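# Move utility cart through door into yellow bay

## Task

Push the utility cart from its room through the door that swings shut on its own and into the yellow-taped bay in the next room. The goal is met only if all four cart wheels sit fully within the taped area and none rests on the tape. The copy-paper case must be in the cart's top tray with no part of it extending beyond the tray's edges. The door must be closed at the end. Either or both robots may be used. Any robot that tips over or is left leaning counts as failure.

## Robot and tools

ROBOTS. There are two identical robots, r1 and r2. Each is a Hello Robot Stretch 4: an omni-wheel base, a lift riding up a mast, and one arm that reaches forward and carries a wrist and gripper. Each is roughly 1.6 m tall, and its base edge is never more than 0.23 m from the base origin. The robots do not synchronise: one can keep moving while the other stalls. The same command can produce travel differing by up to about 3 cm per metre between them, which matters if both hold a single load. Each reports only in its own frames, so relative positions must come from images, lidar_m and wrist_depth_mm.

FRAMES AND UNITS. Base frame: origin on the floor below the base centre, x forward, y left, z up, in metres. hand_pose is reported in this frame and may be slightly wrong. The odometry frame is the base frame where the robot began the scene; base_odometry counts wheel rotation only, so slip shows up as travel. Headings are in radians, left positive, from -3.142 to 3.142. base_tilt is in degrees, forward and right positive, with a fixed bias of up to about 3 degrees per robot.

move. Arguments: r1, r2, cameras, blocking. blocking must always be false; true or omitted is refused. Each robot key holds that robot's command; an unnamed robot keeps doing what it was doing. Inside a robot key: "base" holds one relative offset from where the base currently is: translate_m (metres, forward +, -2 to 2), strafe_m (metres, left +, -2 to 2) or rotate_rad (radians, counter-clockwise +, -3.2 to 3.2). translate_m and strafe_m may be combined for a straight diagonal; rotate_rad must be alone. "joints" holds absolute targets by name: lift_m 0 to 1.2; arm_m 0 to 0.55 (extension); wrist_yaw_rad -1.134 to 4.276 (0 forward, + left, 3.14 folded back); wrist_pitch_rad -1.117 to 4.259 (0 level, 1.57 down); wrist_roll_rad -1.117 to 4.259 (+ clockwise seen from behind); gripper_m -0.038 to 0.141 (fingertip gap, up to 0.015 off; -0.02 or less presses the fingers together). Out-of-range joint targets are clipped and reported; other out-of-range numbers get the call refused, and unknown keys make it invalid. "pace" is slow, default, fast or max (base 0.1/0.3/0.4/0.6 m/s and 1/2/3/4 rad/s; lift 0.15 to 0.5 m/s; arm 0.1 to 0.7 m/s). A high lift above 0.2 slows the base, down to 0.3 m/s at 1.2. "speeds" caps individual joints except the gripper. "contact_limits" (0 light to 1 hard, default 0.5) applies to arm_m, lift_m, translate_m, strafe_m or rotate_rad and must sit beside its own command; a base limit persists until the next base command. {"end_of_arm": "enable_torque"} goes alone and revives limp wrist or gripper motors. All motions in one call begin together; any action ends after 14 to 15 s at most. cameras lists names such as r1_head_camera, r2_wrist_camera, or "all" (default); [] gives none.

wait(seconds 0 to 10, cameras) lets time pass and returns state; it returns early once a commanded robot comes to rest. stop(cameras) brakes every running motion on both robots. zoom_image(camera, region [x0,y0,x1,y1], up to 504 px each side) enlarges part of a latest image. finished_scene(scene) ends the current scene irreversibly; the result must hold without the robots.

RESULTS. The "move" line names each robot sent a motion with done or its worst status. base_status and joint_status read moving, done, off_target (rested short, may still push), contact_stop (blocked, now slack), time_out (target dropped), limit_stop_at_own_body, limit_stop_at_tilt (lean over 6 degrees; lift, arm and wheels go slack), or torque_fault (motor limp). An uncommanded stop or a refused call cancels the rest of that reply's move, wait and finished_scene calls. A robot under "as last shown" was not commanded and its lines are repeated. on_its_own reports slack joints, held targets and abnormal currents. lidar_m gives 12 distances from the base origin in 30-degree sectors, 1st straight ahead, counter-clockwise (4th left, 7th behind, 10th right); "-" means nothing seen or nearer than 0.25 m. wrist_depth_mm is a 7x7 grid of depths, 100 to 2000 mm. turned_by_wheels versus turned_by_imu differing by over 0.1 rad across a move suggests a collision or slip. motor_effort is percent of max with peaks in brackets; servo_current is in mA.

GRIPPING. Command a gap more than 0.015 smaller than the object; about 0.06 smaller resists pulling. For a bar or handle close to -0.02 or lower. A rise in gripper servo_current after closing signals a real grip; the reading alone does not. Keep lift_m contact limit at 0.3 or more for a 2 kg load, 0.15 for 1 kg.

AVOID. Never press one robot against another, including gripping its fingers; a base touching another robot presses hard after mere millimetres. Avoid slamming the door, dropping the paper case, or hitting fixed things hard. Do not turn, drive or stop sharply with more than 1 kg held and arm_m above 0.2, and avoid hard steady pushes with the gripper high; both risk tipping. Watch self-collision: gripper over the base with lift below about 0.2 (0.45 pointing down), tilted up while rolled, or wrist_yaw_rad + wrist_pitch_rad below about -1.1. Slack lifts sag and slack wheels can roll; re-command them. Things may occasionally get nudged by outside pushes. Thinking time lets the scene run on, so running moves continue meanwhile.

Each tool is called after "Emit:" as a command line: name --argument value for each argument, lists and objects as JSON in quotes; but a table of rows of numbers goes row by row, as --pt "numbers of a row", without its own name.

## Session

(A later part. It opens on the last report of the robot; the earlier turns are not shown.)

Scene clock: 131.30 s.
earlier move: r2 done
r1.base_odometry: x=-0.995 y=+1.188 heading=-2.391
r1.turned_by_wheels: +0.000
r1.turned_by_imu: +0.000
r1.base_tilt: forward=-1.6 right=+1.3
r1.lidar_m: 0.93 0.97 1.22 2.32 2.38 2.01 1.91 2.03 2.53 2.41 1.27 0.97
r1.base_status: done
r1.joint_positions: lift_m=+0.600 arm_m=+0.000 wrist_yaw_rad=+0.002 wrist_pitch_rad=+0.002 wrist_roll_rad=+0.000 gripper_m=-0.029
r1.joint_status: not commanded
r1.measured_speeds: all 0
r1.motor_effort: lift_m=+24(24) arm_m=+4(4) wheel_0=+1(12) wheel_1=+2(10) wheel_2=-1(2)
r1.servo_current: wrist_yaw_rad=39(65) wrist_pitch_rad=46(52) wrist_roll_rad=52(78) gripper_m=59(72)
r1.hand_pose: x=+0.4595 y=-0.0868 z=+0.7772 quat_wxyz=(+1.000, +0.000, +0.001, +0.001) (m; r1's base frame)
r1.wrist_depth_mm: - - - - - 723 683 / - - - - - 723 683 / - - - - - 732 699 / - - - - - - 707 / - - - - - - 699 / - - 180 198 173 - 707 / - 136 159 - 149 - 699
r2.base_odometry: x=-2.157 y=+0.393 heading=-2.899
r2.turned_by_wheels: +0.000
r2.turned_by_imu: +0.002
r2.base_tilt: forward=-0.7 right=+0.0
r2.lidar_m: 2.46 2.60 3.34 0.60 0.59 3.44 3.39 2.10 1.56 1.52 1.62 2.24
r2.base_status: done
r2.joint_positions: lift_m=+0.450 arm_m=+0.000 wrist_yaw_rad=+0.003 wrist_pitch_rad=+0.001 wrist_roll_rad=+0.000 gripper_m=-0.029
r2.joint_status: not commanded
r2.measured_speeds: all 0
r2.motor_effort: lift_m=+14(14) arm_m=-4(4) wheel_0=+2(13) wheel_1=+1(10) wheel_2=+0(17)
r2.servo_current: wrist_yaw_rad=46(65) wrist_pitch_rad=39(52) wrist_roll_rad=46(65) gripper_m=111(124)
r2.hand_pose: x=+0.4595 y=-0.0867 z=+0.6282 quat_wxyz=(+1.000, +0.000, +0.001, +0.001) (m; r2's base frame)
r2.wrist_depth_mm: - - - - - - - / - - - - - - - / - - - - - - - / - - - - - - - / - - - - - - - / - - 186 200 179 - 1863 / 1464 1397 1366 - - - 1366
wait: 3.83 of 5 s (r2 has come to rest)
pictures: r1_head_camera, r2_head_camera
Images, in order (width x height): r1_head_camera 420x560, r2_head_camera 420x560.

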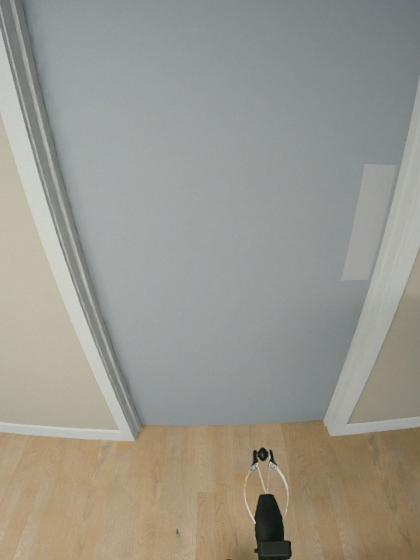

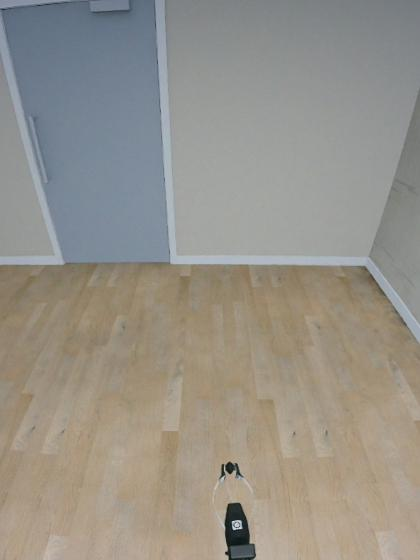

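Emit:
move --blocking false --r1 '{"base":{"translate_m":0.4,"strafe_m":-0.05}}' --r2 '{"base":{"translate_m":1.0,"strafe_m":-0.08},"pace":"fast"}' --cameras '[]'

Emit:
wait --seconds 3 --cameras '[]'

Emit:
wait --seconds 3 --cameras '[]'

Emit:
move --blocking false --r1 '{"base":{"translate_m":0.85},"pace":"slow","contact_limits":{"translate_m":0.8}}' --r2 '{"base":{"rotate_rad":0.61}}' --cameras '["r2_head_left_camera"]'

Emit:
wait --seconds 9 --cameras '[]'

Emit:
wait --seconds 9 --cameras '["r1_head_camera","r1_head_left_camera","r2_head_camera","r2_head_right_camera"]'

Scene clock: 147.10 s.
move: r1 moving; r2 moving
r1.base_odometry: x=-1.021 y=+1.170 heading=-2.391
r1.turned_by_wheels: +0.000
r1.turned_by_imu: +0.000
r1.base_tilt: forward=-1.5 right=+1.3
r1.lidar_m: 0.91 0.93 1.16 2.31 2.38 2.03 1.94 2.06 2.50 2.39 1.22 0.94
r1.base_status: translate_m moving; strafe_m moving
r1.joint_positions: lift_m=+0.600 arm_m=+0.000 wrist_yaw_rad=+0.002 wrist_pitch_rad=+0.002 wrist_roll_rad=+0.000 gripper_m=-0.029
r1.joint_status: not commanded
r1.measured_speeds: translate_m=+0.122 strafe_m=-0.016 rotate_rad=-0.001 lift_m=+0.000 arm_m=+0.000 wrist_yaw_rad=+0.000 wrist_pitch_rad=+0.000 wrist_roll_rad=+0.000
r1.motor_effort: lift_m=+24(24) arm_m=+4(4) wheel_0=+5(9) wheel_1=+3(7) wheel_2=-8(9)
r1.servo_current: wrist_yaw_rad=52(59) wrist_pitch_rad=39(46) wrist_roll_rad=59(65) gripper_m=65(72)
r1.hand_pose: x=+0.4595 y=-0.0868 z=+0.7772 quat_wxyz=(+1.000, +0.000, +0.001, +0.001) (m; r1's base frame)
r1.wrist_depth_mm: - - - - - 707 676 / - - - - - 707 676 / - - - - - 699 676 / - - - - - - 683 / - - - - - - 683 / - - 180 198 173 - 683 / - 136 159 - 149 - 683
r2.base_odometry: x=-2.207 y=+0.384 heading=-2.898
r2.turned_by_wheels: +0.000
r2.turned_by_imu: +0.001
r2.base_tilt: forward=-0.7 right=+0.0
r2.lidar_m: 2.40 2.55 3.35 0.63 0.62 3.49 3.45 2.08 1.57 1.51 1.61 2.29
r2.base_status: translate_m moving; strafe_m moving
r2.joint_positions: lift_m=+0.450 arm_m=+0.000 wrist_yaw_rad=+0.003 wrist_pitch_rad=+0.001 wrist_roll_rad=+0.000 gripper_m=-0.029
r2.joint_status: not commanded
r2.measured_speeds: translate_m=+0.194 strafe_m=-0.016 rotate_rad=+0.002 lift_m=+0.000 arm_m=+0.000 wrist_yaw_rad=+0.000 wrist_pitch_rad=+0.000 wrist_roll_rad=+0.000
r2.motor_effort: lift_m=+14(14) arm_m=-4(4) wheel_0=+10(11) wheel_1=+9(9) wheel_2=-16(16)
r2.servo_current: wrist_yaw_rad=46(59) wrist_pitch_rad=46(46) wrist_roll_rad=46(59) gripper_m=111(117)
r2.hand_pose: x=+0.4595 y=-0.0867 z=+0.6282 quat_wxyz=(+1.000, +0.000, +0.001, +0.001) (m; r2's base frame)
r2.wrist_depth_mm: - - - - - - - / - - - - - - - / - - - - - - - / - - - - - - - / - - - - - - - / - - 186 200 179 - 1808 / 1430 1366 1366 - - - 1366
pictures: none
No camera images: "cameras" was empty.

Scene clock: 149.43 s.
earlier move: r1 done; r2 moving
r1.base_odometry: x=-1.322 y=+0.952 heading=-2.391
r1.turned_by_wheels: +0.000
r1.turned_by_imu: +0.000
r1.base_tilt: forward=-1.6 right=+1.3
r1.lidar_m: 0.53 0.56 0.69 1.76 2.45 2.41 2.31 2.43 2.47 2.04 0.67 0.57
r1.base_status: done
r1.joint_positions: lift_m=+0.600 arm_m=+0.000 wrist_yaw_rad=+0.002 wrist_pitch_rad=+0.002 wrist_roll_rad=+0.000 gripper_m=-0.029
r1.joint_status: not commanded
r1.measured_speeds: all 0
r1.motor_effort: lift_m=+24(24) arm_m=+4(4) wheel_0=+2(9) wheel_1=+2(7) wheel_2=+2(10)
r1.servo_current: wrist_yaw_rad=39(72) wrist_pitch_rad=46(46) wrist_roll_rad=52(65) gripper_m=65(72)
r1.hand_pose: x=+0.4595 y=-0.0868 z=+0.7772 quat_wxyz=(+1.000, +0.000, +0.001, +0.001) (m; r1's base frame)
r1.wrist_depth_mm: 325 327 329 330 334 334 338 / 325 329 330 330 332 334 336 / 327 329 330 332 334 338 340 / 329 329 329 334 336 338 340 / 329 329 334 334 336 338 340 / 327 332 209 198 336 342 340 / 330 330 336 336 338 342 342
r2.base_odometry: x=-3.059 y=+0.244 heading=-2.898
r2.turned_by_wheels: +0.000
r2.turned_by_imu: +0.001
r2.base_tilt: forward=-0.7 right=+0.1
r2.lidar_m: 1.57 1.65 2.32 3.25 1.09 1.10 - 2.06 1.55 1.46 1.59 1.61
r2.base_status: translate_m moving; strafe_m moving
r2.joint_positions: lift_m=+0.450 arm_m=+0.000 wrist_yaw_rad=+0.003 wrist_pitch_rad=+0.001 wrist_roll_rad=+0.000 gripper_m=-0.029
r2.joint_status: not commanded
r2.measured_speeds: translate_m=+0.274 strafe_m=-0.021 rotate_rad=+0.000 lift_m=+0.000 arm_m=+0.000 wrist_yaw_rad=+0.000 wrist_pitch_rad=+0.000 wrist_roll_rad=+0.000
r2.motor_effort: lift_m=+15(15) arm_m=-4(4) wheel_0=+4(12) wheel_1=+3(10) wheel_2=-1(17)
r2.servo_current: wrist_yaw_rad=39(59) wrist_pitch_rad=39(46) wrist_roll_rad=39(65) gripper_m=111(124)
r2.hand_pose: x=+0.4595 y=-0.0867 z=+0.6281 quat_wxyz=(+1.000, +0.000, +0.001, +0.001) (m; r2's base frame)
r2.wrist_depth_mm: - - - - - - - / - - - - - - - / - - - - - - - / - - - - - - - / - - - - - - - / - - 183 198 170 - - / 1366 1281 - - - - -
wait: 2.33 of 3 s (r1 has come to rest)
pictures: none
No camera images: "cameras" was empty.

Scene clock: 150.40 s.
earlier move: r2 done
r1.base_odometry: x=-1.322 y=+0.952 heading=-2.391
r1.turned_by_wheels: +0.000
r1.turned_by_imu: +0.000
r1.base_tilt: forward=-1.6 right=+1.3
r1.lidar_m: 0.54 0.57 0.70 1.78 2.45 2.40 2.30 2.41 2.48 2.03 0.68 0.55
r1.base_status: done
r1.joint_positions: lift_m=+0.600 arm_m=+0.000 wrist_yaw_rad=+0.002 wrist_pitch_rad=+0.002 wrist_roll_rad=+0.000 gripper_m=-0.029
r1.joint_status: not commanded
r1.measured_speeds: all 0
r1.motor_effort: lift_m=+24(24) arm_m=+4(4) wheel_0=+2(9) wheel_1=+3(7) wheel_2=+2(10)
r1.servo_current: wrist_yaw_rad=46(72) wrist_pitch_rad=52(52) wrist_roll_rad=59(65) gripper_m=59(72)
r1.hand_pose: x=+0.4595 y=-0.0868 z=+0.7772 quat_wxyz=(+1.000, +0.000, +0.001, +0.001) (m; r1's base frame)
r1.wrist_depth_mm: 325 327 329 332 332 334 336 / 325 329 330 330 334 338 340 / 324 329 329 332 336 336 338 / 329 330 330 336 336 336 342 / 329 329 334 334 338 340 340 / 329 330 210 198 334 338 342 / 330 330 334 336 336 340 342
r2.base_odometry: x=-3.147 y=+0.230 heading=-2.899
r2.turned_by_wheels: +0.000
r2.turned_by_imu: +0.000
r2.base_tilt: forward=-0.7 right=+0.1
r2.lidar_m: 1.46 1.57 2.21 3.26 1.18 1.16 - 2.04 1.54 1.49 1.57 1.51
r2.base_status: done
r2.joint_positions: lift_m=+0.450 arm_m=+0.000 wrist_yaw_rad=+0.003 wrist_pitch_rad=+0.001 wrist_roll_rad=+0.000 gripper_m=-0.029
r2.joint_status: not commanded
r2.measured_speeds: all 0
r2.motor_effort: lift_m=+15(15) arm_m=-4(4) wheel_0=+1(12) wheel_1=+2(10) wheel_2=-2(17)
r2.servo_current: wrist_yaw_rad=65(65) wrist_pitch_rad=39(52) wrist_roll_rad=52(65) gripper_m=104(124)
r2.hand_pose: x=+0.4595 y=-0.0867 z=+0.6281 quat_wxyz=(+1.000, +0.000, +0.001, +0.001) (m; r2's base frame)
r2.wrist_depth_mm: - - - - - - - / - - - - - - - / - - - - - - - / - - - - - - - / - - - - - - - / - - 182 198 170 - - / 1336 - - - - - -
wait: 0.97 of 3 s (r2 has come to rest)
pictures: none
No camera images: "cameras" was empty.

Scene clock: 150.90 s.
move: r1 moving; r2 moving
r1.base_odometry: x=-1.331 y=+0.943 heading=-2.390
r1.turned_by_wheels: +0.000
r1.turned_by_imu: +0.000
r1.base_tilt: forward=-1.6 right=+1.3
r1.lidar_m: 0.52 0.54 0.68 1.71 2.47 2.44 2.31 2.43 2.45 1.98 0.64 0.56
r1.base_status: translate_m moving
r1.joint_positions: lift_m=+0.600 arm_m=+0.000 wrist_yaw_rad=+0.002 wrist_pitch_rad=+0.002 wrist_roll_rad=+0.000 gripper_m=-0.029
r1.joint_status: not commanded
r1.measured_speeds: translate_m=+0.049 strafe_m=+0.000 rotate_rad=+0.000 lift_m=+0.000 arm_m=+0.000 wrist_yaw_rad=+0.000 wrist_pitch_rad=+0.000 wrist_roll_rad=+0.000
r1.motor_effort: lift_m=+24(24) arm_m=+4(4) wheel_0=+6(7) wheel_1=+4(7) wheel_2=-6(6)
r1.servo_current: wrist_yaw_rad=52(59) wrist_pitch_rad=39(52) wrist_roll_rad=59(59) gripper_m=59(72)
r1.contact_limits: translate_m 0.8
r1.hand_pose: x=+0.4595 y=-0.0868 z=+0.7772 quat_wxyz=(+1.000, +0.000, +0.001, +0.001) (m; r1's base frame)
r1.wrist_depth_mm: 317 317 319 319 322 322 327 / 319 319 320 320 322 327 325 / 317 320 319 322 322 329 327 / 319 319 320 322 324 325 329 / 317 319 322 322 325 327 327 / 320 320 209 198 325 329 330 / 322 320 324 325 327 329 332
r2.base_odometry: x=-3.147 y=+0.229 heading=-2.647
r2.turned_by_wheels: +0.252
r2.turned_by_imu: +0.245
r2.base_tilt: forward=-0.7 right=+0.0
r2.lidar_m: 1.46 1.74 3.12 3.28 1.14 1.36 2.91 1.72 1.49 1.48 1.70 1.48
r2.base_status: rotate_rad moving
r2.joint_positions: lift_m=+0.450 arm_m=+0.000 wrist_yaw_rad=+0.002 wrist_pitch_rad=+0.001 wrist_roll_rad=+0.000 gripper_m=-0.029
r2.joint_status: not commanded
r2.measured_speeds: translate_m=+0.002 strafe_m=+0.000 rotate_rad=+0.972 lift_m=+0.000 arm_m=+0.000 wrist_yaw_rad=+0.000 wrist_pitch_rad=+0.000 wrist_roll_rad=+0.000
r2.motor_effort: lift_m=+15(15) arm_m=-4(4) wheel_0=-4(8) wheel_1=-9(10) wheel_2=-10(11)
r2.servo_current: wrist_yaw_rad=33(65) wrist_pitch_rad=46(46) wrist_roll_rad=46(52) gripper_m=111(117)
r2.hand_pose: x=+0.4595 y=-0.0867 z=+0.6281 quat_wxyz=(+1.000, +0.000, +0.001, +0.001) (m; r2's base frame)
r2.wrist_depth_mm: - - - - - - - / - - - - - - - / - - - - - - - / - - - - - - - / - - - - - - - / - - 182 198 171 - - / 1430 1366 - - - - -
pictures: r2_head_left_camera
Images, in order (width x height): r2_head_left_camera 420x672.

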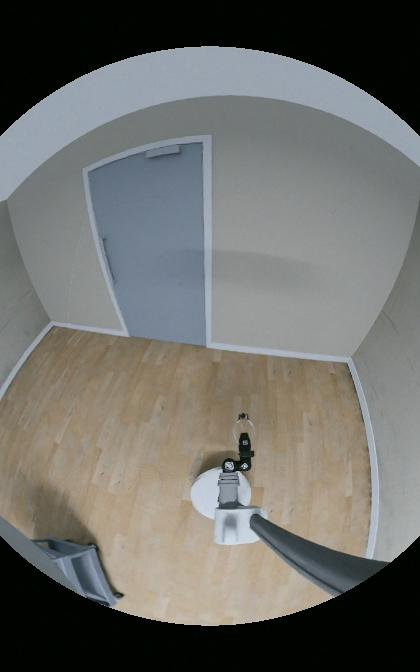

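Scene clock: 151.80 s.
earlier move: r1 moving; r2 done
r1.base_odometry: x=-1.387 y=+0.890 heading=-2.390
r1.turned_by_wheels: +0.000
r1.turned_by_imu: +0.000
r1.base_tilt: forward=-1.6 right=+1.3
r1.lidar_m: 0.44 0.48 0.63 1.45 2.46 2.53 2.40 2.52 2.48 1.66 0.61 0.48
r1.base_status: translate_m moving
r1.joint_positions: lift_m=+0.600 arm_m=+0.000 wrist_yaw_rad=+0.002 wrist_pitch_rad=+0.002 wrist_roll_rad=+0.000 gripper_m=-0.029
r1.joint_status: not commanded
r1.measured_speeds: translate_m=+0.101 strafe_m=+0.000 rotate_rad=-0.002 lift_m=+0.000 arm_m=+0.000 wrist_yaw_rad=+0.000 wrist_pitch_rad=+0.000 wrist_roll_rad=+0.000
r1.motor_effort: lift_m=+24(24) arm_m=+4(4) wheel_0=+6(7) wheel_1=+3(7) wheel_2=-5(6)
r1.servo_current: wrist_yaw_rad=33(59) wrist_pitch_rad=39(52) wrist_roll_rad=46(59) gripper_m=65(72)
r1.contact_limits: translate_m 0.8
r1.hand_pose: x=+0.4595 y=-0.0868 z=+0.7772 quat_wxyz=(+1.000, +0.000, +0.001, +0.001) (m; r1's base frame)
r1.wrist_depth_mm: 241 243 244 245 247 248 250 / 243 244 245 246 247 248 251 / 243 244 245 246 248 249 251 / 243 245 247 248 248 249 251 / 243 245 246 248 249 250 252 / 244 245 209 200 250 251 253 / 245 246 246 248 249 252 254
r2.base_odometry: x=-3.147 y=+0.230 heading=-2.290
r2.turned_by_wheels: +0.357
r2.turned_by_imu: +0.348
r2.base_tilt: forward=-0.7 right=+0.1
r2.lidar_m: 1.59 2.40 3.26 1.16 1.22 4.12 1.92 1.53 1.49 1.63 1.49 1.46
r2.base_status: done
r2.joint_positions: lift_m=+0.450 arm_m=+0.000 wrist_yaw_rad=+0.002 wrist_pitch_rad=+0.001 wrist_roll_rad=+0.000 gripper_m=-0.029
r2.joint_status: not commanded
r2.measured_speeds: all 0
r2.motor_effort: lift_m=+15(15) arm_m=-4(4) wheel_0=-2(8) wheel_1=-4(10) wheel_2=-6(12)
r2.servo_current: wrist_yaw_rad=46(65) wrist_pitch_rad=33(46) wrist_roll_rad=52(59) gripper_m=111(117)
r2.hand_pose: x=+0.4595 y=-0.0867 z=+0.6281 quat_wxyz=(+1.000, +0.000, +0.001, +0.001) (m; r2's base frame)
r2.wrist_depth_mm: - - - - - - - / - - - - - - - / - - - - - - - / - - - - - - - / - - - - - - - / - - 186 198 171 - - / 1430 1366 1336 - - - -
wait: 0.90 of 9 s (r2 has come to rest)
pictures: none
No camera images: "cameras" was empty.

Scene clock: 160.17 s.
earlier move: r1 done
r1.base_odometry: x=-1.943 y=+0.373 heading=-2.391
r1.turned_by_wheels: +0.000
r1.turned_by_imu: +0.042
r1.base_tilt: forward=-1.6 right=+1.3
r1.lidar_m: 0.26 0.25 - 0.25 0.35 3.27 3.18 3.31 0.56 0.95 2.46 0.54
r1.base_status: done
r1.joint_positions: lift_m=+0.600 arm_m=+0.000 wrist_yaw_rad=-0.018 wrist_pitch_rad=+0.003 wrist_roll_rad=+0.000 gripper_m=-0.030
r1.joint_status: not commanded
r1.measured_speeds: all 0
r1.motor_effort: lift_m=+23(24) arm_m=+6(13) wheel_0=+2(11) wheel_1=+9(11) wheel_2=-10(31)
r1.servo_current: wrist_yaw_rad=98(195) wrist_pitch_rad=39(52) wrist_roll_rad=46(72) gripper_m=46(72)
r1.contact_limits: translate_m 0.8
r1.hand_pose: x=+0.4575 y=-0.0925 z=+0.7770 quat_wxyz=(+1.000, +0.000, +0.001, -0.009) (m; r1's base frame)
r1.wrist_depth_mm: 139 165 200 264 - - - / 132 164 200 265 - - - / 132 160 200 265 - - - / 132 164 200 264 - - - / 132 159 199 263 - - - / 131 158 185 198 181 - - / 137 149 184 184 167 1618 1808
r2.base_odometry: x=-3.147 y=+0.230 heading=-2.290
r2.turned_by_wheels: +0.000
r2.turned_by_imu: +0.001
r2.base_tilt: forward=-0.6 right=+0.1
r2.lidar_m: 1.11 1.10 3.24 1.17 1.21 4.13 1.92 1.50 1.49 1.63 1.48 1.38
r2.base_status: done
r2.joint_positions: lift_m=+0.450 arm_m=+0.000 wrist_yaw_rad=+0.002 wrist_pitch_rad=+0.001 wrist_roll_rad=+0.000 gripper_m=-0.029
r2.joint_status: not commanded
r2.measured_speeds: all 0
r2.motor_effort: lift_m=+15(16) arm_m=-4(4) wheel_0=-2(8) wheel_1=-4(10) wheel_2=-6(12)
r2.servo_current: wrist_yaw_rad=52(65) wrist_pitch_rad=39(46) wrist_roll_rad=59(65) gripper_m=111(124)
r2.hand_pose: x=+0.4595 y=-0.0867 z=+0.6281 quat_wxyz=(+1.000, +0.000, +0.001, +0.001) (m; r2's base frame)
r2.wrist_depth_mm: - - - - - - - / - - - - - - - / - - - - - - - / - - - - - - - / - - - - - - - / - - 183 200 171 - - / 1464 1464 - - - - -
wait: 8.37 of 9 s (r1 has come to rest)
pictures: r1_head_camera, r1_head_left_camera, r2_head_camera, r2_head_right_camera
Images, in order (width x height): r1_head_camera 420x560, r1_head_left_camera 420x672, r2_head_camera 420x560, r2_head_right_camera 420x672.

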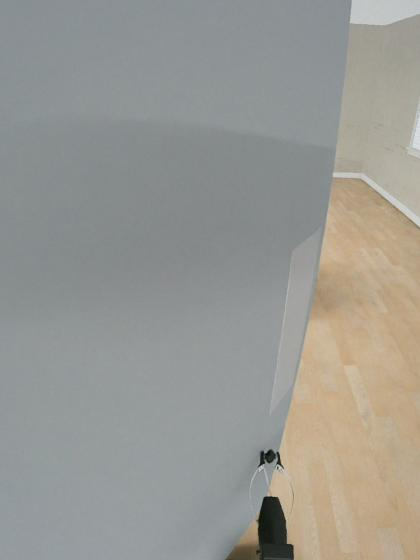

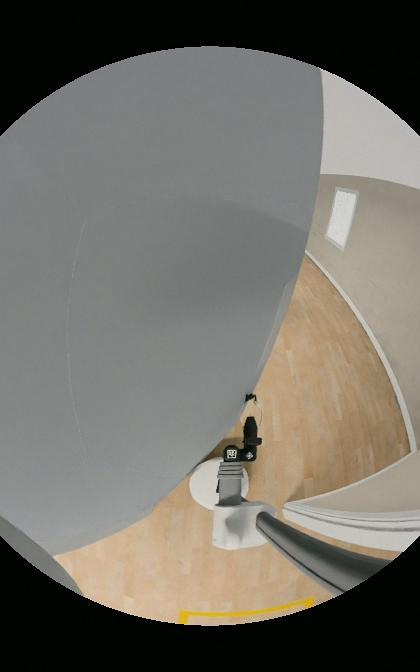

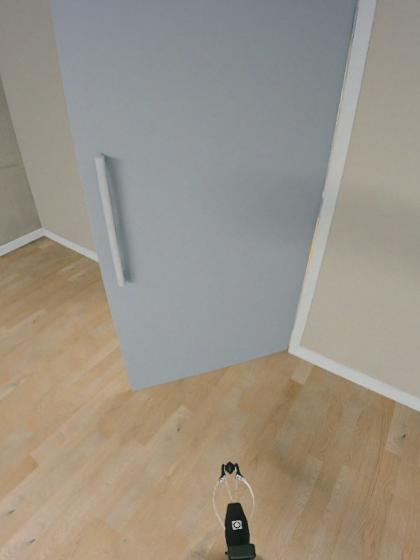

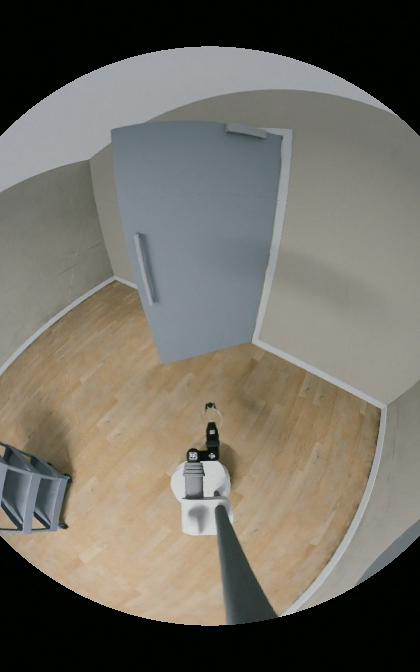

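Emit:
move --blocking false --r1 '{"base":{"translate_m":0.2,"strafe_m":0.05},"pace":"slow","contact_limits":{"translate_m":0.8}}' --cameras '[]'

Emit:
wait --seconds 6 --cameras '["r1_head_camera","r1_head_right_camera","r2_head_camera","r2_head_left_camera"]'

Scene clock: 179.33 s.
move: r1 moving
r1.base_odometry: x=-1.950 y=+0.362 heading=-2.390
r1.turned_by_wheels: +0.001
r1.turned_by_imu: +0.001
r1.base_tilt: forward=-1.6 right=+1.2
r1.lidar_m: 0.26 0.25 - 0.25 0.34 3.24 3.15 3.32 0.57 1.02 2.52 0.56
r1.base_status: translate_m moving; strafe_m moving
r1.joint_positions: lift_m=+0.600 arm_m=+0.000 wrist_yaw_rad=-0.007 wrist_pitch_rad=+0.003 wrist_roll_rad=+0.000 gripper_m=-0.030
r1.joint_status: not commanded
r1.measured_speeds: translate_m=+0.049 strafe_m=+0.012 rotate_rad=+0.005 lift_m=+0.000 arm_m=+0.000 wrist_yaw_rad=+0.044 wrist_pitch_rad=+0.000 wrist_roll_rad=+0.000
r1.motor_effort: lift_m=+23(23) arm_m=+5(6) wheel_0=+5(5) wheel_1=+17(19) wheel_2=-14(16)
r1.servo_current: wrist_yaw_rad=72(124) wrist_pitch_rad=46(52) wrist_roll_rad=65(65) gripper_m=39(52)
r1.contact_limits: translate_m 0.8
r1.hand_pose: x=+0.4586 y=-0.0894 z=+0.7770 quat_wxyz=(+1.000, +0.000, +0.001, -0.003) (m; r1's base frame)
r1.wrist_depth_mm: 140 167 203 268 - - - / 134 167 203 268 - - - / 134 161 203 267 - - - / 133 161 202 267 - - - / 136 161 201 267 - - - / 133 160 184 199 325 - - / 136 147 186 242 157 1808 1756
r2: as last shown
r2.turned_by_imu: +0.000
r2.base_tilt: forward=-0.7 right=+0.1
r2.lidar_m: 1.11 1.10 3.26 1.16 1.22 4.11 1.93 1.51 1.48 1.63 1.50 1.38
r2.motor_effort: lift_m=+15(16) arm_m=-4(4) wheel_0=-2(3) wheel_1=-4(4) wheel_2=-6(6)
r2.servo_current: wrist_yaw_rad=52(59) wrist_pitch_rad=39(46) wrist_roll_rad=46(52) gripper_m=104(117)
r2.wrist_depth_mm: - - - - - - - / - - - - - - - / - - - - - - - / - - - - - - - / - - - - - - - / - - 182 199 170 - - / 1464 1430 - - - - -
pictures: none
No camera images: "cameras" was empty.

Scene clock: 182.13 s.
earlier move: r1 done
r1.base_odometry: x=-2.055 y=+0.200 heading=-2.390
r1.turned_by_wheels: +0.000
r1.turned_by_imu: +0.000
r1.base_tilt: forward=-1.6 right=+1.3
r1.lidar_m: 0.36 0.25 - 0.25 0.26 0.56 3.37 3.50 0.68 1.83 2.57 3.58
r1.base_status: done
r1.joint_positions: lift_m=+0.600 arm_m=+0.000 wrist_yaw_rad=-0.003 wrist_pitch_rad=+0.003 wrist_roll_rad=+0.000 gripper_m=-0.030
r1.joint_status: not commanded
r1.measured_speeds: all 0
r1.motor_effort: lift_m=+23(24) arm_m=+5(6) wheel_0=+0(8) wheel_1=+11(19) wheel_2=-5(16)
r1.servo_current: wrist_yaw_rad=59(124) wrist_pitch_rad=39(52) wrist_roll_rad=46(65) gripper_m=46(52)
r1.contact_limits: translate_m 0.8
r1.hand_pose: x=+0.4590 y=-0.0882 z=+0.7770 quat_wxyz=(+1.000, +0.000, +0.001, -0.001) (m; r1's base frame)
r1.wrist_depth_mm: 217 262 - - - - - / 217 262 - - - - - / 218 260 - - - - - / 211 259 - - - - - / 215 258 - - - - - / 214 257 - 198 - - - / 213 236 183 1708 157 1863 1808
r2.base_odometry: x=-3.147 y=+0.230 heading=-2.290
r2.turned_by_wheels: +0.000
r2.turned_by_imu: +0.000
r2.base_tilt: forward=-0.7 right=+0.1
r2.lidar_m: 0.83 0.91 3.25 1.13 1.22 4.14 1.92 1.51 1.47 1.61 1.49 1.31
r2.base_status: not commanded
r2.joint_positions: lift_m=+0.450 arm_m=+0.000 wrist_yaw_rad=+0.002 wrist_pitch_rad=+0.001 wrist_roll_rad=+0.000 gripper_m=-0.029
r2.joint_status: not commanded
r2.measured_speeds: all 0
r2.motor_effort: lift_m=+15(16) arm_m=-4(4) wheel_0=-2(3) wheel_1=-3(4) wheel_2=-6(6)
r2.servo_current: wrist_yaw_rad=46(65) wrist_pitch_rad=46(46) wrist_roll_rad=39(59) gripper_m=111(117)
r2.hand_pose: x=+0.4595 y=-0.0867 z=+0.6281 quat_wxyz=(+1.000, +0.000, +0.001, +0.001) (m; r2's base frame)
r2.wrist_depth_mm: - 640 - - - - - / - 647 - - - - - / - - - - - - - / - - - - - - - / - - - - - - - / - - 182 199 171 - - / 1464 1366 - - - - -
wait: 2.80 of 6 s (r1 has come to rest)
pictures: r1_head_camera, r1_head_right_camera, r2_head_camera, r2_head_left_camera
Images, in order (width x height): r1_head_camera 420x560, r1_head_right_camera 420x672, r2_head_camera 420x560, r2_head_left_camera 420x672.

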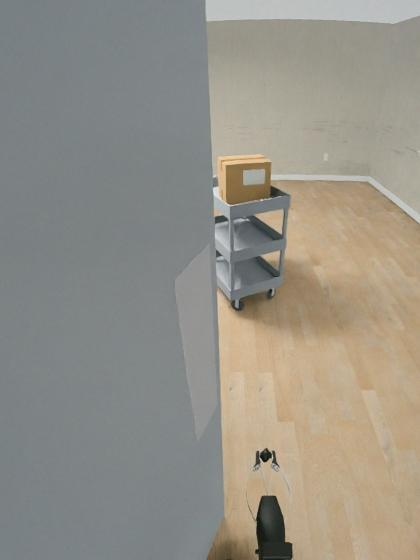

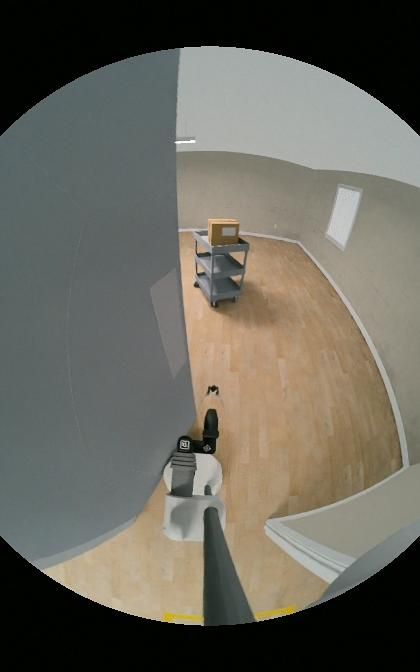

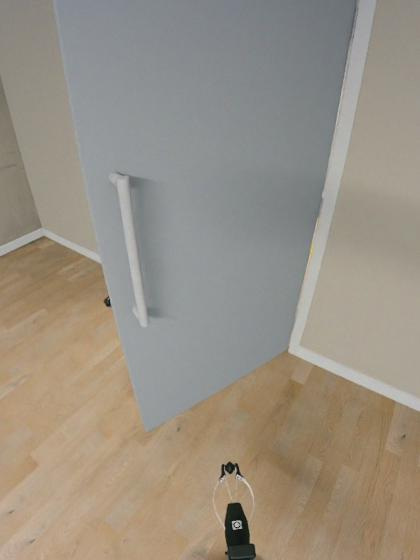

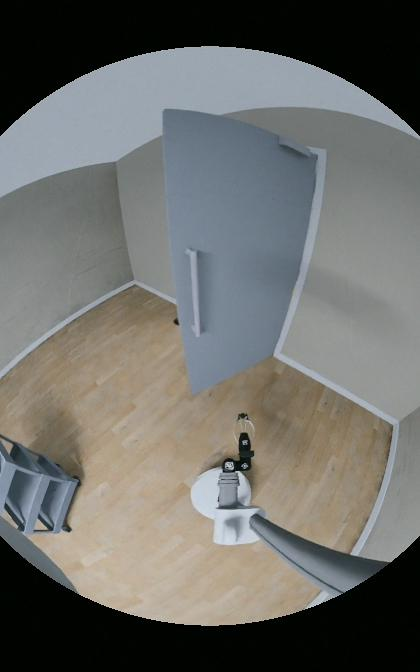

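Emit:
move --blocking false --r1 '{"joints":{"lift_m":1.0}}' --r2 '{"base":{"translate_m":0.19,"strafe_m":0.03}}' --cameras '[]'

Emit:
wait --seconds 3 --cameras '[]'

Emit:
move --blocking false --r2 '{"base":{"rotate_rad":0.48}}' --cameras '[]'

Emit:
wait --seconds 2 --cameras '["r2_head_camera","r2_head_right_camera","r1_head_camera"]'

Scene clock: 198.83 s.
move: r1 moving; r2 moving
r1.base_odometry: x=-2.055 y=+0.200 heading=-2.390
r1.turned_by_wheels: +0.000
r1.turned_by_imu: +0.000
r1.base_tilt: forward=-1.6 right=+1.3
r1.lidar_m: 0.34 0.25 - 0.25 0.26 0.55 3.40 3.53 0.68 1.83 2.57 3.56
r1.base_status: not commanded
r1.joint_positions: lift_m=+0.638 arm_m=+0.000 wrist_yaw_rad=-0.003 wrist_pitch_rad=+0.003 wrist_roll_rad=+0.000 gripper_m=-0.030
r1.joint_status: lift_m moving
r1.measured_speeds: translate_m=+0.000 strafe_m=+0.000 rotate_rad=+0.000 lift_m=+0.146 arm_m=+0.000 wrist_yaw_rad=+0.000 wrist_pitch_rad=+0.000 wrist_roll_rad=+0.000
r1.motor_effort: lift_m=+24(27) arm_m=+4(5) wheel_0=+1(1) wheel_1=+11(11) wheel_2=-5(6)
r1.servo_current: wrist_yaw_rad=59(65) wrist_pitch_rad=46(46) wrist_roll_rad=46(65) gripper_m=39(46)
r1.contact_limits: translate_m 0.8
r1.hand_pose: x=+0.4590 y=-0.0882 z=+0.8150 quat_wxyz=(+1.000, +0.000, +0.001, -0.001) (m; r1's base frame)
r1.wrist_depth_mm: 210 260 - - - - - / 211 262 - - - - - / 218 262 - - - - - / 211 260 - 1921 - - - / 216 258 - - - - - / 215 257 - 199 - - - / 213 236 183 1661 156 1921 1808
r2.base_odometry: x=-3.164 y=+0.203 heading=-2.289
r2.turned_by_wheels: +0.000
r2.turned_by_imu: +0.001
r2.base_tilt: forward=-0.7 right=+0.1
r2.lidar_m: 0.86 0.88 3.24 1.16 1.22 4.15 1.96 1.52 1.51 1.64 1.45 1.26
r2.base_status: translate_m moving; strafe_m moving
r2.joint_positions: lift_m=+0.450 arm_m=+0.000 wrist_yaw_rad=+0.002 wrist_pitch_rad=+0.001 wrist_roll_rad=+0.000 gripper_m=-0.029
r2.joint_status: not commanded
r2.measured_speeds: translate_m=+0.121 strafe_m=+0.019 rotate_rad=+0.004 lift_m=+0.000 arm_m=+0.000 wrist_yaw_rad=+0.000 wrist_pitch_rad=+0.000 wrist_roll_rad=+0.000
r2.motor_effort: lift_m=+15(16) arm_m=-4(4) wheel_0=+5(8) wheel_1=+8(9) wheel_2=-12(14)
r2.servo_current: wrist_yaw_rad=46(52) wrist_pitch_rad=39(39) wrist_roll_rad=52(59) gripper_m=104(117)
r2.hand_pose: x=+0.4595 y=-0.0867 z=+0.6281 quat_wxyz=(+1.000, +0.000, +0.001, +0.001) (m; r2's base frame)
r2.wrist_depth_mm: - 609 - - - - - / - 621 - - - - - / - - - - - - - / - - - - - - - / - - - - - - - / - 1808 182 198 171 - - / 1430 1366 - - - - -
pictures: none
No camera images: "cameras" was empty.

Scene clock: 200.37 s.
earlier move: r1 moving; r2 done
r1.base_odometry: x=-2.055 y=+0.200 heading=-2.390
r1.turned_by_wheels: +0.000
r1.turned_by_imu: +0.000
r1.base_tilt: forward=-1.6 right=+1.3
r1.lidar_m: 0.34 0.25 - 0.25 0.25 0.58 3.37 3.52 0.70 1.86 2.57 3.54
r1.base_status: not commanded
r1.joint_positions: lift_m=+0.986 arm_m=+0.000 wrist_yaw_rad=-0.003 wrist_pitch_rad=+0.003 wrist_roll_rad=+0.000 gripper_m=-0.030
r1.joint_status: lift_m moving
r1.measured_speeds: translate_m=+0.000 strafe_m=+0.000 rotate_rad=+0.000 lift_m=+0.094 arm_m=+0.000 wrist_yaw_rad=+0.000 wrist_pitch_rad=+0.000 wrist_roll_rad=+0.000
r1.motor_effort: lift_m=+25(28) arm_m=+5(5) wheel_0=+1(1) wheel_1=+11(11) wheel_2=-5(6)
r1.servo_current: wrist_yaw_rad=26(72) wrist_pitch_rad=46(52) wrist_roll_rad=46(72) gripper_m=46(52)
r1.contact_limits: translate_m 0.8
r1.hand_pose: x=+0.4590 y=-0.0882 z=+1.1638 quat_wxyz=(+1.000, +0.000, +0.001, -0.001) (m; r1's base frame)
r1.wrist_depth_mm: 209 262 - - - - - / 210 262 - - - - - / 216 260 - - - - - / 216 260 - - - - - / 214 258 - 1863 - - - / 213 257 - 198 - - - / 206 235 183 1708 156 - -
r2.base_odometry: x=-3.249 y=+0.067 heading=-2.289
r2.turned_by_wheels: +0.000
r2.turned_by_imu: +0.000
r2.base_tilt: forward=-0.7 right=+0.1
r2.lidar_m: 0.68 0.72 3.11 1.30 1.17 4.48 2.10 1.65 1.62 1.71 1.34 1.05
r2.base_status: done
r2.joint_positions: lift_m=+0.450 arm_m=+0.000 wrist_yaw_rad=+0.002 wrist_pitch_rad=+0.001 wrist_roll_rad=+0.000 gripper_m=-0.029
r2.joint_status: not commanded
r2.measured_speeds: all 0
r2.motor_effort: lift_m=+15(16) arm_m=-4(4) wheel_0=+2(9) wheel_1=+3(10) wheel_2=-3(14)
r2.servo_current: wrist_yaw_rad=46(59) wrist_pitch_rad=39(46) wrist_roll_rad=46(59) gripper_m=111(117)
r2.hand_pose: x=+0.4595 y=-0.0867 z=+0.6281 quat_wxyz=(+1.000, +0.000, +0.001, +0.001) (m; r2's base frame)
r2.wrist_depth_mm: - 421 - - - - - / - - - - - - - / - - - - - - - / - - - - - - - / - - - - - - - / - - 183 198 171 - - / 1430 - - - - - -
wait: 1.53 of 3 s (r2 has come to rest)
pictures: none
No camera images: "cameras" was empty.

Scene clock: 200.87 s.
earlier move: r1 moving
move: r2 moving
r1.base_odometry: x=-2.055 y=+0.200 heading=-2.390
r1.turned_by_wheels: +0.000
r1.turned_by_imu: +0.000
r1.base_tilt: forward=-1.6 right=+1.3
r1.lidar_m: 0.32 0.25 - 0.25 0.25 0.58 3.37 3.51 0.70 1.81 2.57 3.57
r1.base_status: not commanded
r1.joint_positions: lift_m=+1.000 arm_m=+0.000 wrist_yaw_rad=-0.003 wrist_pitch_rad=+0.003 wrist_roll_rad=+0.000 gripper_m=-0.030
r1.joint_status: lift_m moving
r1.measured_speeds: all 0
r1.motor_effort: lift_m=+25(26) arm_m=+4(5) wheel_0=+1(1) wheel_1=+11(11) wheel_2=-5(6)
r1.servo_current: wrist_yaw_rad=72(72) wrist_pitch_rad=46(46) wrist_roll_rad=52(59) gripper_m=46(46)
r1.contact_limits: translate_m 0.8
r1.hand_pose: x=+0.4590 y=-0.0882 z=+1.1770 quat_wxyz=(+1.000, +0.000, +0.001, -0.001) (m; r1's base frame)
r1.wrist_depth_mm: 209 262 - - - - - / 209 260 - - - - - / 216 260 - - - - - / 216 259 - - - - - / 215 258 - 1863 - - - / 213 256 - 198 - - - / 206 235 183 183 156 - -
r2.base_odometry: x=-3.249 y=+0.067 heading=-2.038
r2.turned_by_wheels: +0.251
r2.turned_by_imu: +0.244
r2.base_tilt: forward=-0.7 right=+0.0
r2.lidar_m: 0.67 3.12 3.17 1.14 1.36 2.84 1.79 1.62 1.63 1.49 1.34 0.84
r2.base_status: rotate_rad moving
r2.joint_positions: lift_m=+0.450 arm_m=+0.000 wrist_yaw_rad=+0.002 wrist_pitch_rad=+0.001 wrist_roll_rad=+0.000 gripper_m=-0.029
r2.joint_status: not commanded
r2.measured_speeds: translate_m=+0.001 strafe_m=+0.001 rotate_rad=+0.958 lift_m=+0.000 arm_m=+0.000 wrist_yaw_rad=+0.000 wrist_pitch_rad=+0.000 wrist_roll_rad=+0.000
r2.motor_effort: lift_m=+15(16) arm_m=-4(4) wheel_0=-6(9) wheel_1=-8(10) wheel_2=-10(11)
r2.servo_current: wrist_yaw_rad=33(65) wrist_pitch_rad=33(46) wrist_roll_rad=33(52) gripper_m=117(117)
r2.hand_pose: x=+0.4595 y=-0.0867 z=+0.6281 quat_wxyz=(+1.000, +0.000, +0.001, +0.001) (m; r2's base frame)
r2.wrist_depth_mm: - - 442 - - - - / - - 492 - - - - / - - - - - - - / - - - - - - - / - - - - - - - / - - 183 199 171 - - / 1430 1366 - - - - -
pictures: none
No camera images: "cameras" was empty.

Scene clock: 200.93 s.
earlier move: r1 done; r2 moving
r1.base_odometry: x=-2.055 y=+0.200 heading=-2.390
r1.turned_by_wheels: +0.000
r1.turned_by_imu: +0.000
r1.base_tilt: forward=-1.6 right=+1.3
r1.lidar_m: 0.32 0.25 - 0.25 0.25 0.58 3.39 3.51 0.73 1.82 2.55 3.54
r1.base_status: not commanded
r1.joint_positions: lift_m=+1.000 arm_m=+0.000 wrist_yaw_rad=-0.003 wrist_pitch_rad=+0.003 wrist_roll_rad=+0.000 gripper_m=-0.030
r1.joint_status: all done
r1.measured_speeds: all 0
r1.motor_effort: lift_m=+24(26) arm_m=+4(5) wheel_0=+1(1) wheel_1=+11(11) wheel_2=-5(6)
r1.servo_current: wrist_yaw_rad=46(72) wrist_pitch_rad=46(46) wrist_roll_rad=46(59) gripper_m=39(46)
r1.contact_limits: translate_m 0.8
r1.hand_pose: x=+0.4590 y=-0.0882 z=+1.1770 quat_wxyz=(+1.000, +0.000, +0.001, -0.001) (m; r1's base frame)
r1.wrist_depth_mm: 208 262 - - - - - / 210 259 - - - - - / 216 259 - - - - - / 215 260 - - - - - / 213 257 - 1863 - - - / 213 256 - 198 - - - / 206 236 183 183 156 - -
r2.base_odometry: x=-3.249 y=+0.067 heading=-1.978
r2.turned_by_wheels: +0.060
r2.turned_by_imu: +0.059
r2.base_tilt: forward=-0.7 right=+0.1
r2.lidar_m: 0.67 3.11 3.20 1.17 1.41 2.61 1.73 1.62 1.66 1.45 1.32 0.83
r2.base_status: rotate_rad moving
r2.joint_positions: lift_m=+0.450 arm_m=+0.000 wrist_yaw_rad=+0.002 wrist_pitch_rad=+0.001 wrist_roll_rad=+0.000 gripper_m=-0.029
r2.joint_status: not commanded
r2.measured_speeds: translate_m=+0.002 strafe_m=-0.001 rotate_rad=+0.858 lift_m=+0.000 arm_m=+0.000 wrist_yaw_rad=+0.000 wrist_pitch_rad=+0.000 wrist_roll_rad=+0.000
r2.motor_effort: lift_m=+15(16) arm_m=-4(4) wheel_0=-5(9) wheel_1=-6(10) wheel_2=-7(11)
r2.servo_current: wrist_yaw_rad=59(65) wrist_pitch_rad=46(46) wrist_roll_rad=46(52) gripper_m=117(117)
r2.hand_pose: x=+0.4595 y=-0.0867 z=+0.6281 quat_wxyz=(+1.000, +0.000, +0.001, +0.001) (m; r2's base frame)
r2.wrist_depth_mm: - - - - - - - / - - - - - - - / - - - - - - - / - - - - - - - / - - - - - - - / - - 185 198 170 - - / 1430 1366 - - - - -
wait: 0.07 of 2 s (r1 has come to rest)
pictures: r1_head_camera, r2_head_camera, r2_head_right_camera
Images, in order (width x height): r1_head_camera 420x560, r2_head_camera 420x560, r2_head_right_camera 420x672.

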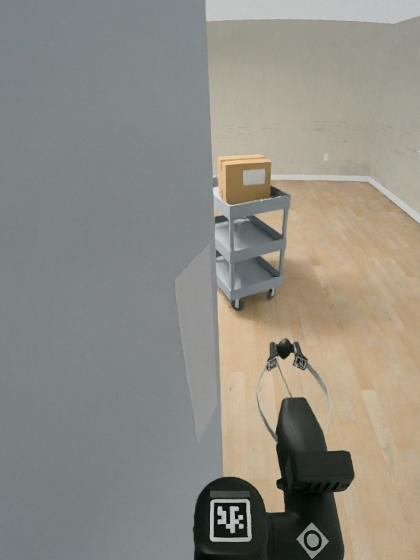

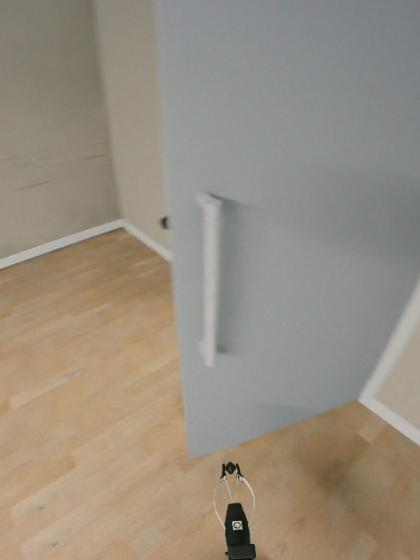

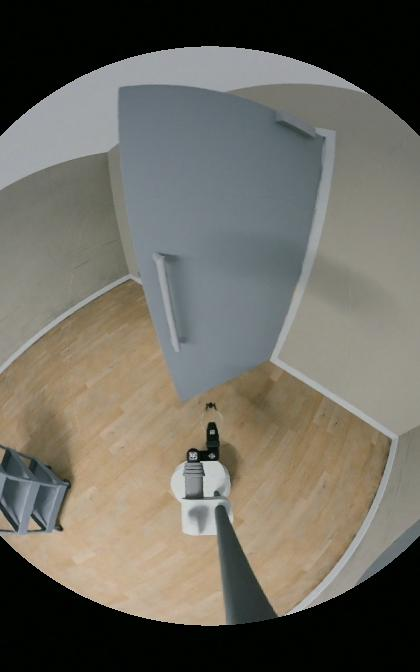

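Emit:
wait --seconds 0.5 --cameras '["r2_head_camera","r2_head_left_camera"]'

Scene clock: 203.07 s.
earlier move: r2 done
r1.base_odometry: x=-2.055 y=+0.200 heading=-2.390
r1.turned_by_wheels: +0.000
r1.turned_by_imu: +0.000
r1.base_tilt: forward=-1.6 right=+1.3
r1.lidar_m: 0.32 0.25 - 0.25 0.25 0.57 3.41 3.52 0.72 1.81 2.55 3.55
r1.base_status: not commanded
r1.joint_positions: lift_m=+1.000 arm_m=+0.000 wrist_yaw_rad=-0.003 wrist_pitch_rad=+0.003 wrist_roll_rad=+0.000 gripper_m=-0.030
r1.joint_status: all done
r1.measured_speeds: all 0
r1.motor_effort: lift_m=+24(26) arm_m=+4(5) wheel_0=+1(1) wheel_1=+11(12) wheel_2=-6(6)
r1.servo_current: wrist_yaw_rad=46(72) wrist_pitch_rad=33(52) wrist_roll_rad=46(65) gripper_m=46(46)
r1.contact_limits: translate_m 0.8
r1.hand_pose: x=+0.4590 y=-0.0882 z=+1.1770 quat_wxyz=(+1.000, +0.000, +0.001, -0.001) (m; r1's base frame)
r1.wrist_depth_mm: 209 262 - - - - - / 209 263 - - - - - / 216 259 - - - - - / 214 262 - - - - - / 214 258 - 1921 - - - / 213 256 - 198 - - - / 206 236 183 182 156 - -
r2.base_odometry: x=-3.249 y=+0.067 heading=-1.810
r2.turned_by_wheels: +0.168
r2.turned_by_imu: +0.164
r2.base_tilt: forward=-0.6 right=+0.1
r2.lidar_m: 0.67 3.11 1.47 1.17 4.47 2.17 1.67 1.61 1.72 1.36 1.07 0.68
r2.base_status: done
r2.joint_positions: lift_m=+0.450 arm_m=+0.000 wrist_yaw_rad=+0.002 wrist_pitch_rad=+0.001 wrist_roll_rad=+0.000 gripper_m=-0.029
r2.joint_status: not commanded
r2.measured_speeds: all 0
r2.motor_effort: lift_m=+15(16) arm_m=-4(4) wheel_0=-3(9) wheel_1=-3(10) wheel_2=-5(11)
r2.servo_current: wrist_yaw_rad=39(65) wrist_pitch_rad=46(46) wrist_roll_rad=39(59) gripper_m=117(117)
r2.hand_pose: x=+0.4595 y=-0.0867 z=+0.6281 quat_wxyz=(+1.000, +0.000, +0.001, +0.001) (m; r2's base frame)
r2.wrist_depth_mm: - - - - 399 - - / - - - - - - - / - - - - - - - / - - - - - - - / - - - - - - - / - - 186 199 171 - - / 1430 1366 1397 - - - -
wait: 0.00 of 0.5 s (r2 has come to rest)
pictures: r2_head_camera, r2_head_left_camera
Images, in order (width x height): r2_head_camera 420x560, r2_head_left_camera 420x672.

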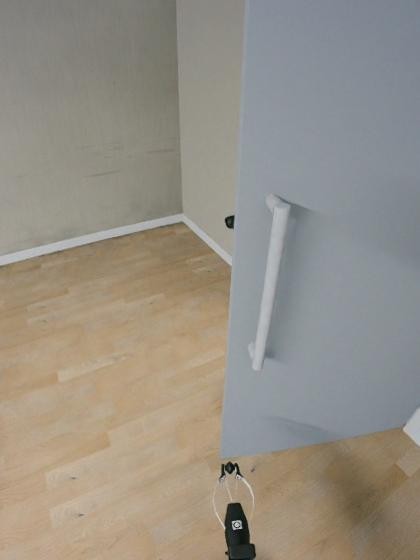

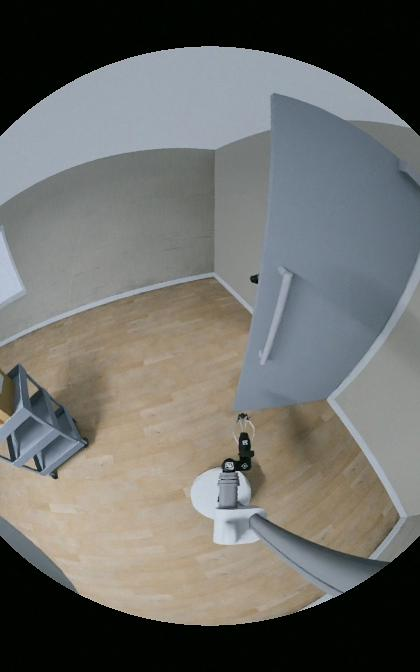

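Emit:
move --blocking false --r2 '{"base":{"rotate_rad":0.22}}' --cameras '[]'

Emit:
wait --seconds 1.5 --cameras '[]'

Emit:
move --blocking false --r2 '{"joints":{"arm_m":0.5},"contact_limits":{"arm_m":0.0}}' --cameras '[]'

Emit:
wait --seconds 4 --cameras '["r2_head_camera","r1_head_camera"]'

Scene clock: 210.10 s.
move: r2 moving
r1: as last shown
r1.lidar_m: 0.34 0.25 - 0.25 0.25 0.57 3.40 3.53 0.71 1.82 2.55 3.57
r1.motor_effort: lift_m=+24(24) arm_m=+5(5) wheel_0=+1(1) wheel_1=+11(11) wheel_2=-5(6)
r1.servo_current: wrist_yaw_rad=33(52) wrist_pitch_rad=46(52) wrist_roll_rad=39(59) gripper_m=39(46)
r1.contact_limits: translate_m 0.8
r1.wrist_depth_mm: 209 262 - - - - - / 209 260 - - - - - / 216 262 - - - - - / 216 259 - - - - - / 214 258 - 1863 - - - / 213 257 - 198 - - - / 206 236 183 182 156 - -
r2.base_odometry: x=-3.249 y=+0.067 heading=-1.616
r2.turned_by_wheels: +0.194
r2.turned_by_imu: +0.189
r2.base_tilt: forward=-0.7 right=+0.1
r2.lidar_m: 2.76 3.14 1.16 1.25 3.24 1.91 1.62 1.61 1.57 1.32 0.90 0.65
r2.base_status: rotate_rad moving
r2.joint_positions: lift_m=+0.450 arm_m=+0.000 wrist_yaw_rad=+0.002 wrist_pitch_rad=+0.001 wrist_roll_rad=+0.000 gripper_m=-0.029
r2.joint_status: not commanded
r2.measured_speeds: translate_m=+0.000 strafe_m=+0.000 rotate_rad=+0.345 lift_m=+0.000 arm_m=+0.000 wrist_yaw_rad=+0.000 wrist_pitch_rad=+0.000 wrist_roll_rad=+0.000
r2.motor_effort: lift_m=+15(15) arm_m=-4(4) wheel_0=-4(12) wheel_1=-3(10) wheel_2=-5(11)
r2.servo_current: wrist_yaw_rad=39(52) wrist_pitch_rad=39(46) wrist_roll_rad=33(59) gripper_m=111(124)
r2.hand_pose: x=+0.4595 y=-0.0867 z=+0.6281 quat_wxyz=(+1.000, +0.000, +0.001, +0.001) (m; r2's base frame)
r2.wrist_depth_mm: - - - - - 355 - / - - - - - - - / - - - - - - - / - - - - - - - / - - - - - - - / - - 186 199 178 - - / 1430 1366 1397 - - - -
pictures: none
No camera images: "cameras" was empty.

Scene clock: 210.57 s.
earlier move: r2 done
r1.base_odometry: x=-2.055 y=+0.200 heading=-2.390
r1.turned_by_wheels: +0.000
r1.turned_by_imu: +0.000
r1.base_tilt: forward=-1.6 right=+1.3
r1.lidar_m: 0.34 0.25 - 0.25 0.25 0.55 3.38 3.53 0.72 1.85 2.55 3.59
r1.base_status: not commanded
r1.joint_positions: lift_m=+1.000 arm_m=+0.000 wrist_yaw_rad=-0.003 wrist_pitch_rad=+0.003 wrist_roll_rad=+0.000 gripper_m=-0.030
r1.joint_status: not commanded
r1.measured_speeds: all 0
r1.motor_effort: lift_m=+24(24) arm_m=+5(5) wheel_0=+0(1) wheel_1=+11(11) wheel_2=-5(6)
r1.servo_current: wrist_yaw_rad=52(65) wrist_pitch_rad=33(52) wrist_roll_rad=65(65) gripper_m=46(46)
r1.contact_limits: translate_m 0.8
r1.hand_pose: x=+0.4590 y=-0.0882 z=+1.1770 quat_wxyz=(+1.000, +0.000, +0.001, -0.001) (m; r1's base frame)
r1.wrist_depth_mm: 208 262 - - - - - / 210 262 - - - - - / 216 260 - - - - - / 216 258 - - - - - / 214 259 - 1863 - - - / 213 256 - 198 - - - / 206 235 183 182 156 - -
r2.base_odometry: x=-3.249 y=+0.067 heading=-1.591
r2.turned_by_wheels: +0.025
r2.turned_by_imu: +0.024
r2.base_tilt: forward=-0.7 right=+0.0
r2.lidar_m: 2.89 3.13 1.18 1.24 3.09 1.87 1.62 1.60 1.54 1.33 0.90 0.67
r2.base_status: done
r2.joint_positions: lift_m=+0.450 arm_m=+0.000 wrist_yaw_rad=+0.002 wrist_pitch_rad=+0.001 wrist_roll_rad=+0.000 gripper_m=-0.029
r2.joint_status: not commanded
r2.measured_speeds: all 0
r2.motor_effort: lift_m=+15(16) arm_m=-4(4) wheel_0=-2(12) wheel_1=-3(10) wheel_2=-5(11)
r2.servo_current: wrist_yaw_rad=46(52) wrist_pitch_rad=39(46) wrist_roll_rad=52(59) gripper_m=111(124)
r2.hand_pose: x=+0.4595 y=-0.0867 z=+0.6281 quat_wxyz=(+1.000, +0.000, +0.001, +0.001) (m; r2's base frame)
r2.wrist_depth_mm: - - - - - 397 - / - - - - - - - / - - - - - - - / - - - - - - - / - - - - - - - / - - 186 200 178 - - / 1430 1397 1366 - - - -
wait: 0.47 of 1.5 s (r2 has come to rest)
pictures: none
No camera images: "cameras" was empty.

Scene clock: 211.07 s.
move: r2 moving
r1: as last shown
r1.lidar_m: 0.35 0.25 - 0.25 0.25 0.57 3.39 3.49 0.73 1.80 2.56 3.56
r1.motor_effort: lift_m=+24(24) arm_m=+4(5) wheel_0=+1(1) wheel_1=+11(11) wheel_2=-5(5)
r1.servo_current: wrist_yaw_rad=33(65) wrist_pitch_rad=39(52) wrist_roll_rad=59(65) gripper_m=46(52)
r1.contact_limits: translate_m 0.8
r1.wrist_depth_mm: 208 260 - - - - - / 209 260 - - - - - / 216 260 - - - - - / 215 260 - - - - - / 215 260 - 1863 - - - / 213 257 - 198 - - - / 206 235 183 183 156 - -
r2.base_odometry: x=-3.249 y=+0.067 heading=-1.591
r2.turned_by_wheels: +0.000
r2.turned_by_imu: +0.000
r2.base_tilt: forward=-0.7 right=+0.0
r2.lidar_m: 2.90 3.12 1.17 1.28 3.15 1.90 1.62 1.63 1.53 1.35 0.90 0.65
r2.base_status: not commanded
r2.joint_positions: lift_m=+0.450 arm_m=+0.051 wrist_yaw_rad=+0.002 wrist_pitch_rad=+0.001 wrist_roll_rad=+0.000 gripper_m=-0.029
r2.joint_status: arm_m moving
r2.measured_speeds: translate_m=+0.000 strafe_m=+0.000 rotate_rad=+0.000 lift_m=+0.000 arm_m=+0.195 wrist_yaw_rad=+0.000 wrist_pitch_rad=+0.000 wrist_roll_rad=+0.000
r2.motor_effort: lift_m=+15(15) arm_m=+5(10) wheel_0=-2(2) wheel_1=-3(3) wheel_2=-5(5)
r2.servo_current: wrist_yaw_rad=52(52) wrist_pitch_rad=46(46) wrist_roll_rad=39(52) gripper_m=111(117)
r2.contact_limits: arm_m 0
r2.hand_pose: x=+0.5101 y=-0.0867 z=+0.6281 quat_wxyz=(+1.000, +0.000, +0.001, +0.001) (m; r2's base frame)
r2.wrist_depth_mm: - - - - - 389 345 / - - - - - 392 379 / - - - - - 394 382 / - - - - - 394 384 / - - - - - 397 387 / - - 186 200 179 399 384 / 1430 1366 1366 - - - 389
pictures: none
No camera images: "cameras" was empty.

Scene clock: 213.10 s.
earlier move: r2 done
r1.base_odometry: x=-2.055 y=+0.200 heading=-2.390
r1.turned_by_wheels: +0.000
r1.turned_by_imu: +0.000
r1.base_tilt: forward=-1.6 right=+1.3
r1.lidar_m: 0.33 0.25 - 0.25 0.25 0.55 3.37 3.51 0.70 1.84 2.57 0.61
r1.base_status: not commanded
r1.joint_positions: lift_m=+1.000 arm_m=+0.000 wrist_yaw_rad=-0.003 wrist_pitch_rad=+0.003 wrist_roll_rad=+0.000 gripper_m=-0.030
r1.joint_status: not commanded
r1.measured_speeds: all 0
r1.motor_effort: lift_m=+24(24) arm_m=+4(5) wheel_0=+0(1) wheel_1=+11(11) wheel_2=-5(6)
r1.servo_current: wrist_yaw_rad=46(72) wrist_pitch_rad=39(52) wrist_roll_rad=39(65) gripper_m=39(52)
r1.contact_limits: translate_m 0.8
r1.hand_pose: x=+0.4590 y=-0.0882 z=+1.1770 quat_wxyz=(+1.000, +0.000, +0.001, -0.001) (m; r1's base frame)
r1.wrist_depth_mm: 209 262 - - - - - / 210 262 - - - - - / 216 260 - - - - - / 216 259 - - - - - / 214 259 - 1808 - - - / 213 256 - 198 - - - / 206 236 183 182 156 - -
r2.base_odometry: x=-3.249 y=+0.067 heading=-1.591
r2.turned_by_wheels: +0.000
r2.turned_by_imu: +0.000
r2.base_tilt: forward=-0.7 right=+0.1
r2.lidar_m: 2.89 3.13 1.15 1.26 3.12 1.88 1.61 1.63 1.54 1.33 0.90 0.64
r2.base_status: not commanded
r2.joint_positions: lift_m=+0.450 arm_m=+0.500 wrist_yaw_rad=+0.002 wrist_pitch_rad=+0.001 wrist_roll_rad=+0.000 gripper_m=-0.029
r2.joint_status: all done
r2.measured_speeds: all 0
r2.motor_effort: lift_m=+15(16) arm_m=+8(12) wheel_0=-2(2) wheel_1=-3(4) wheel_2=-5(5)
r2.servo_current: wrist_yaw_rad=46(59) wrist_pitch_rad=39(46) wrist_roll_rad=52(59) gripper_m=104(117)
r2.contact_limits: arm_m 0
r2.hand_pose: x=+0.9593 y=-0.0867 z=+0.6281 quat_wxyz=(+1.000, +0.000, +0.001, +0.001) (m; r2's base frame)
r2.wrist_depth_mm: - - - - - - - / - - - - - - - / - - - - - - - / - - - - - - - / - - - - - - - / - - 186 200 179 - - / 1430 1366 1366 - - - -
wait: 2.03 of 4 s (r2 has come to rest)
pictures: r1_head_camera, r2_head_camera
Images, in order (width x height): r1_head_camera 420x560, r2_head_camera 420x560.

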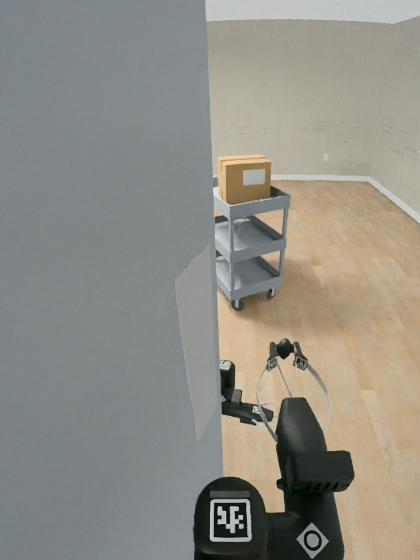

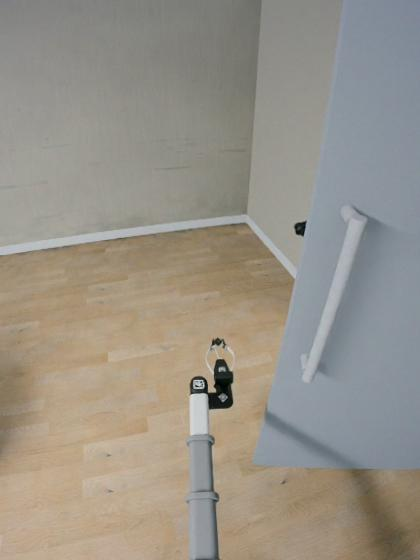

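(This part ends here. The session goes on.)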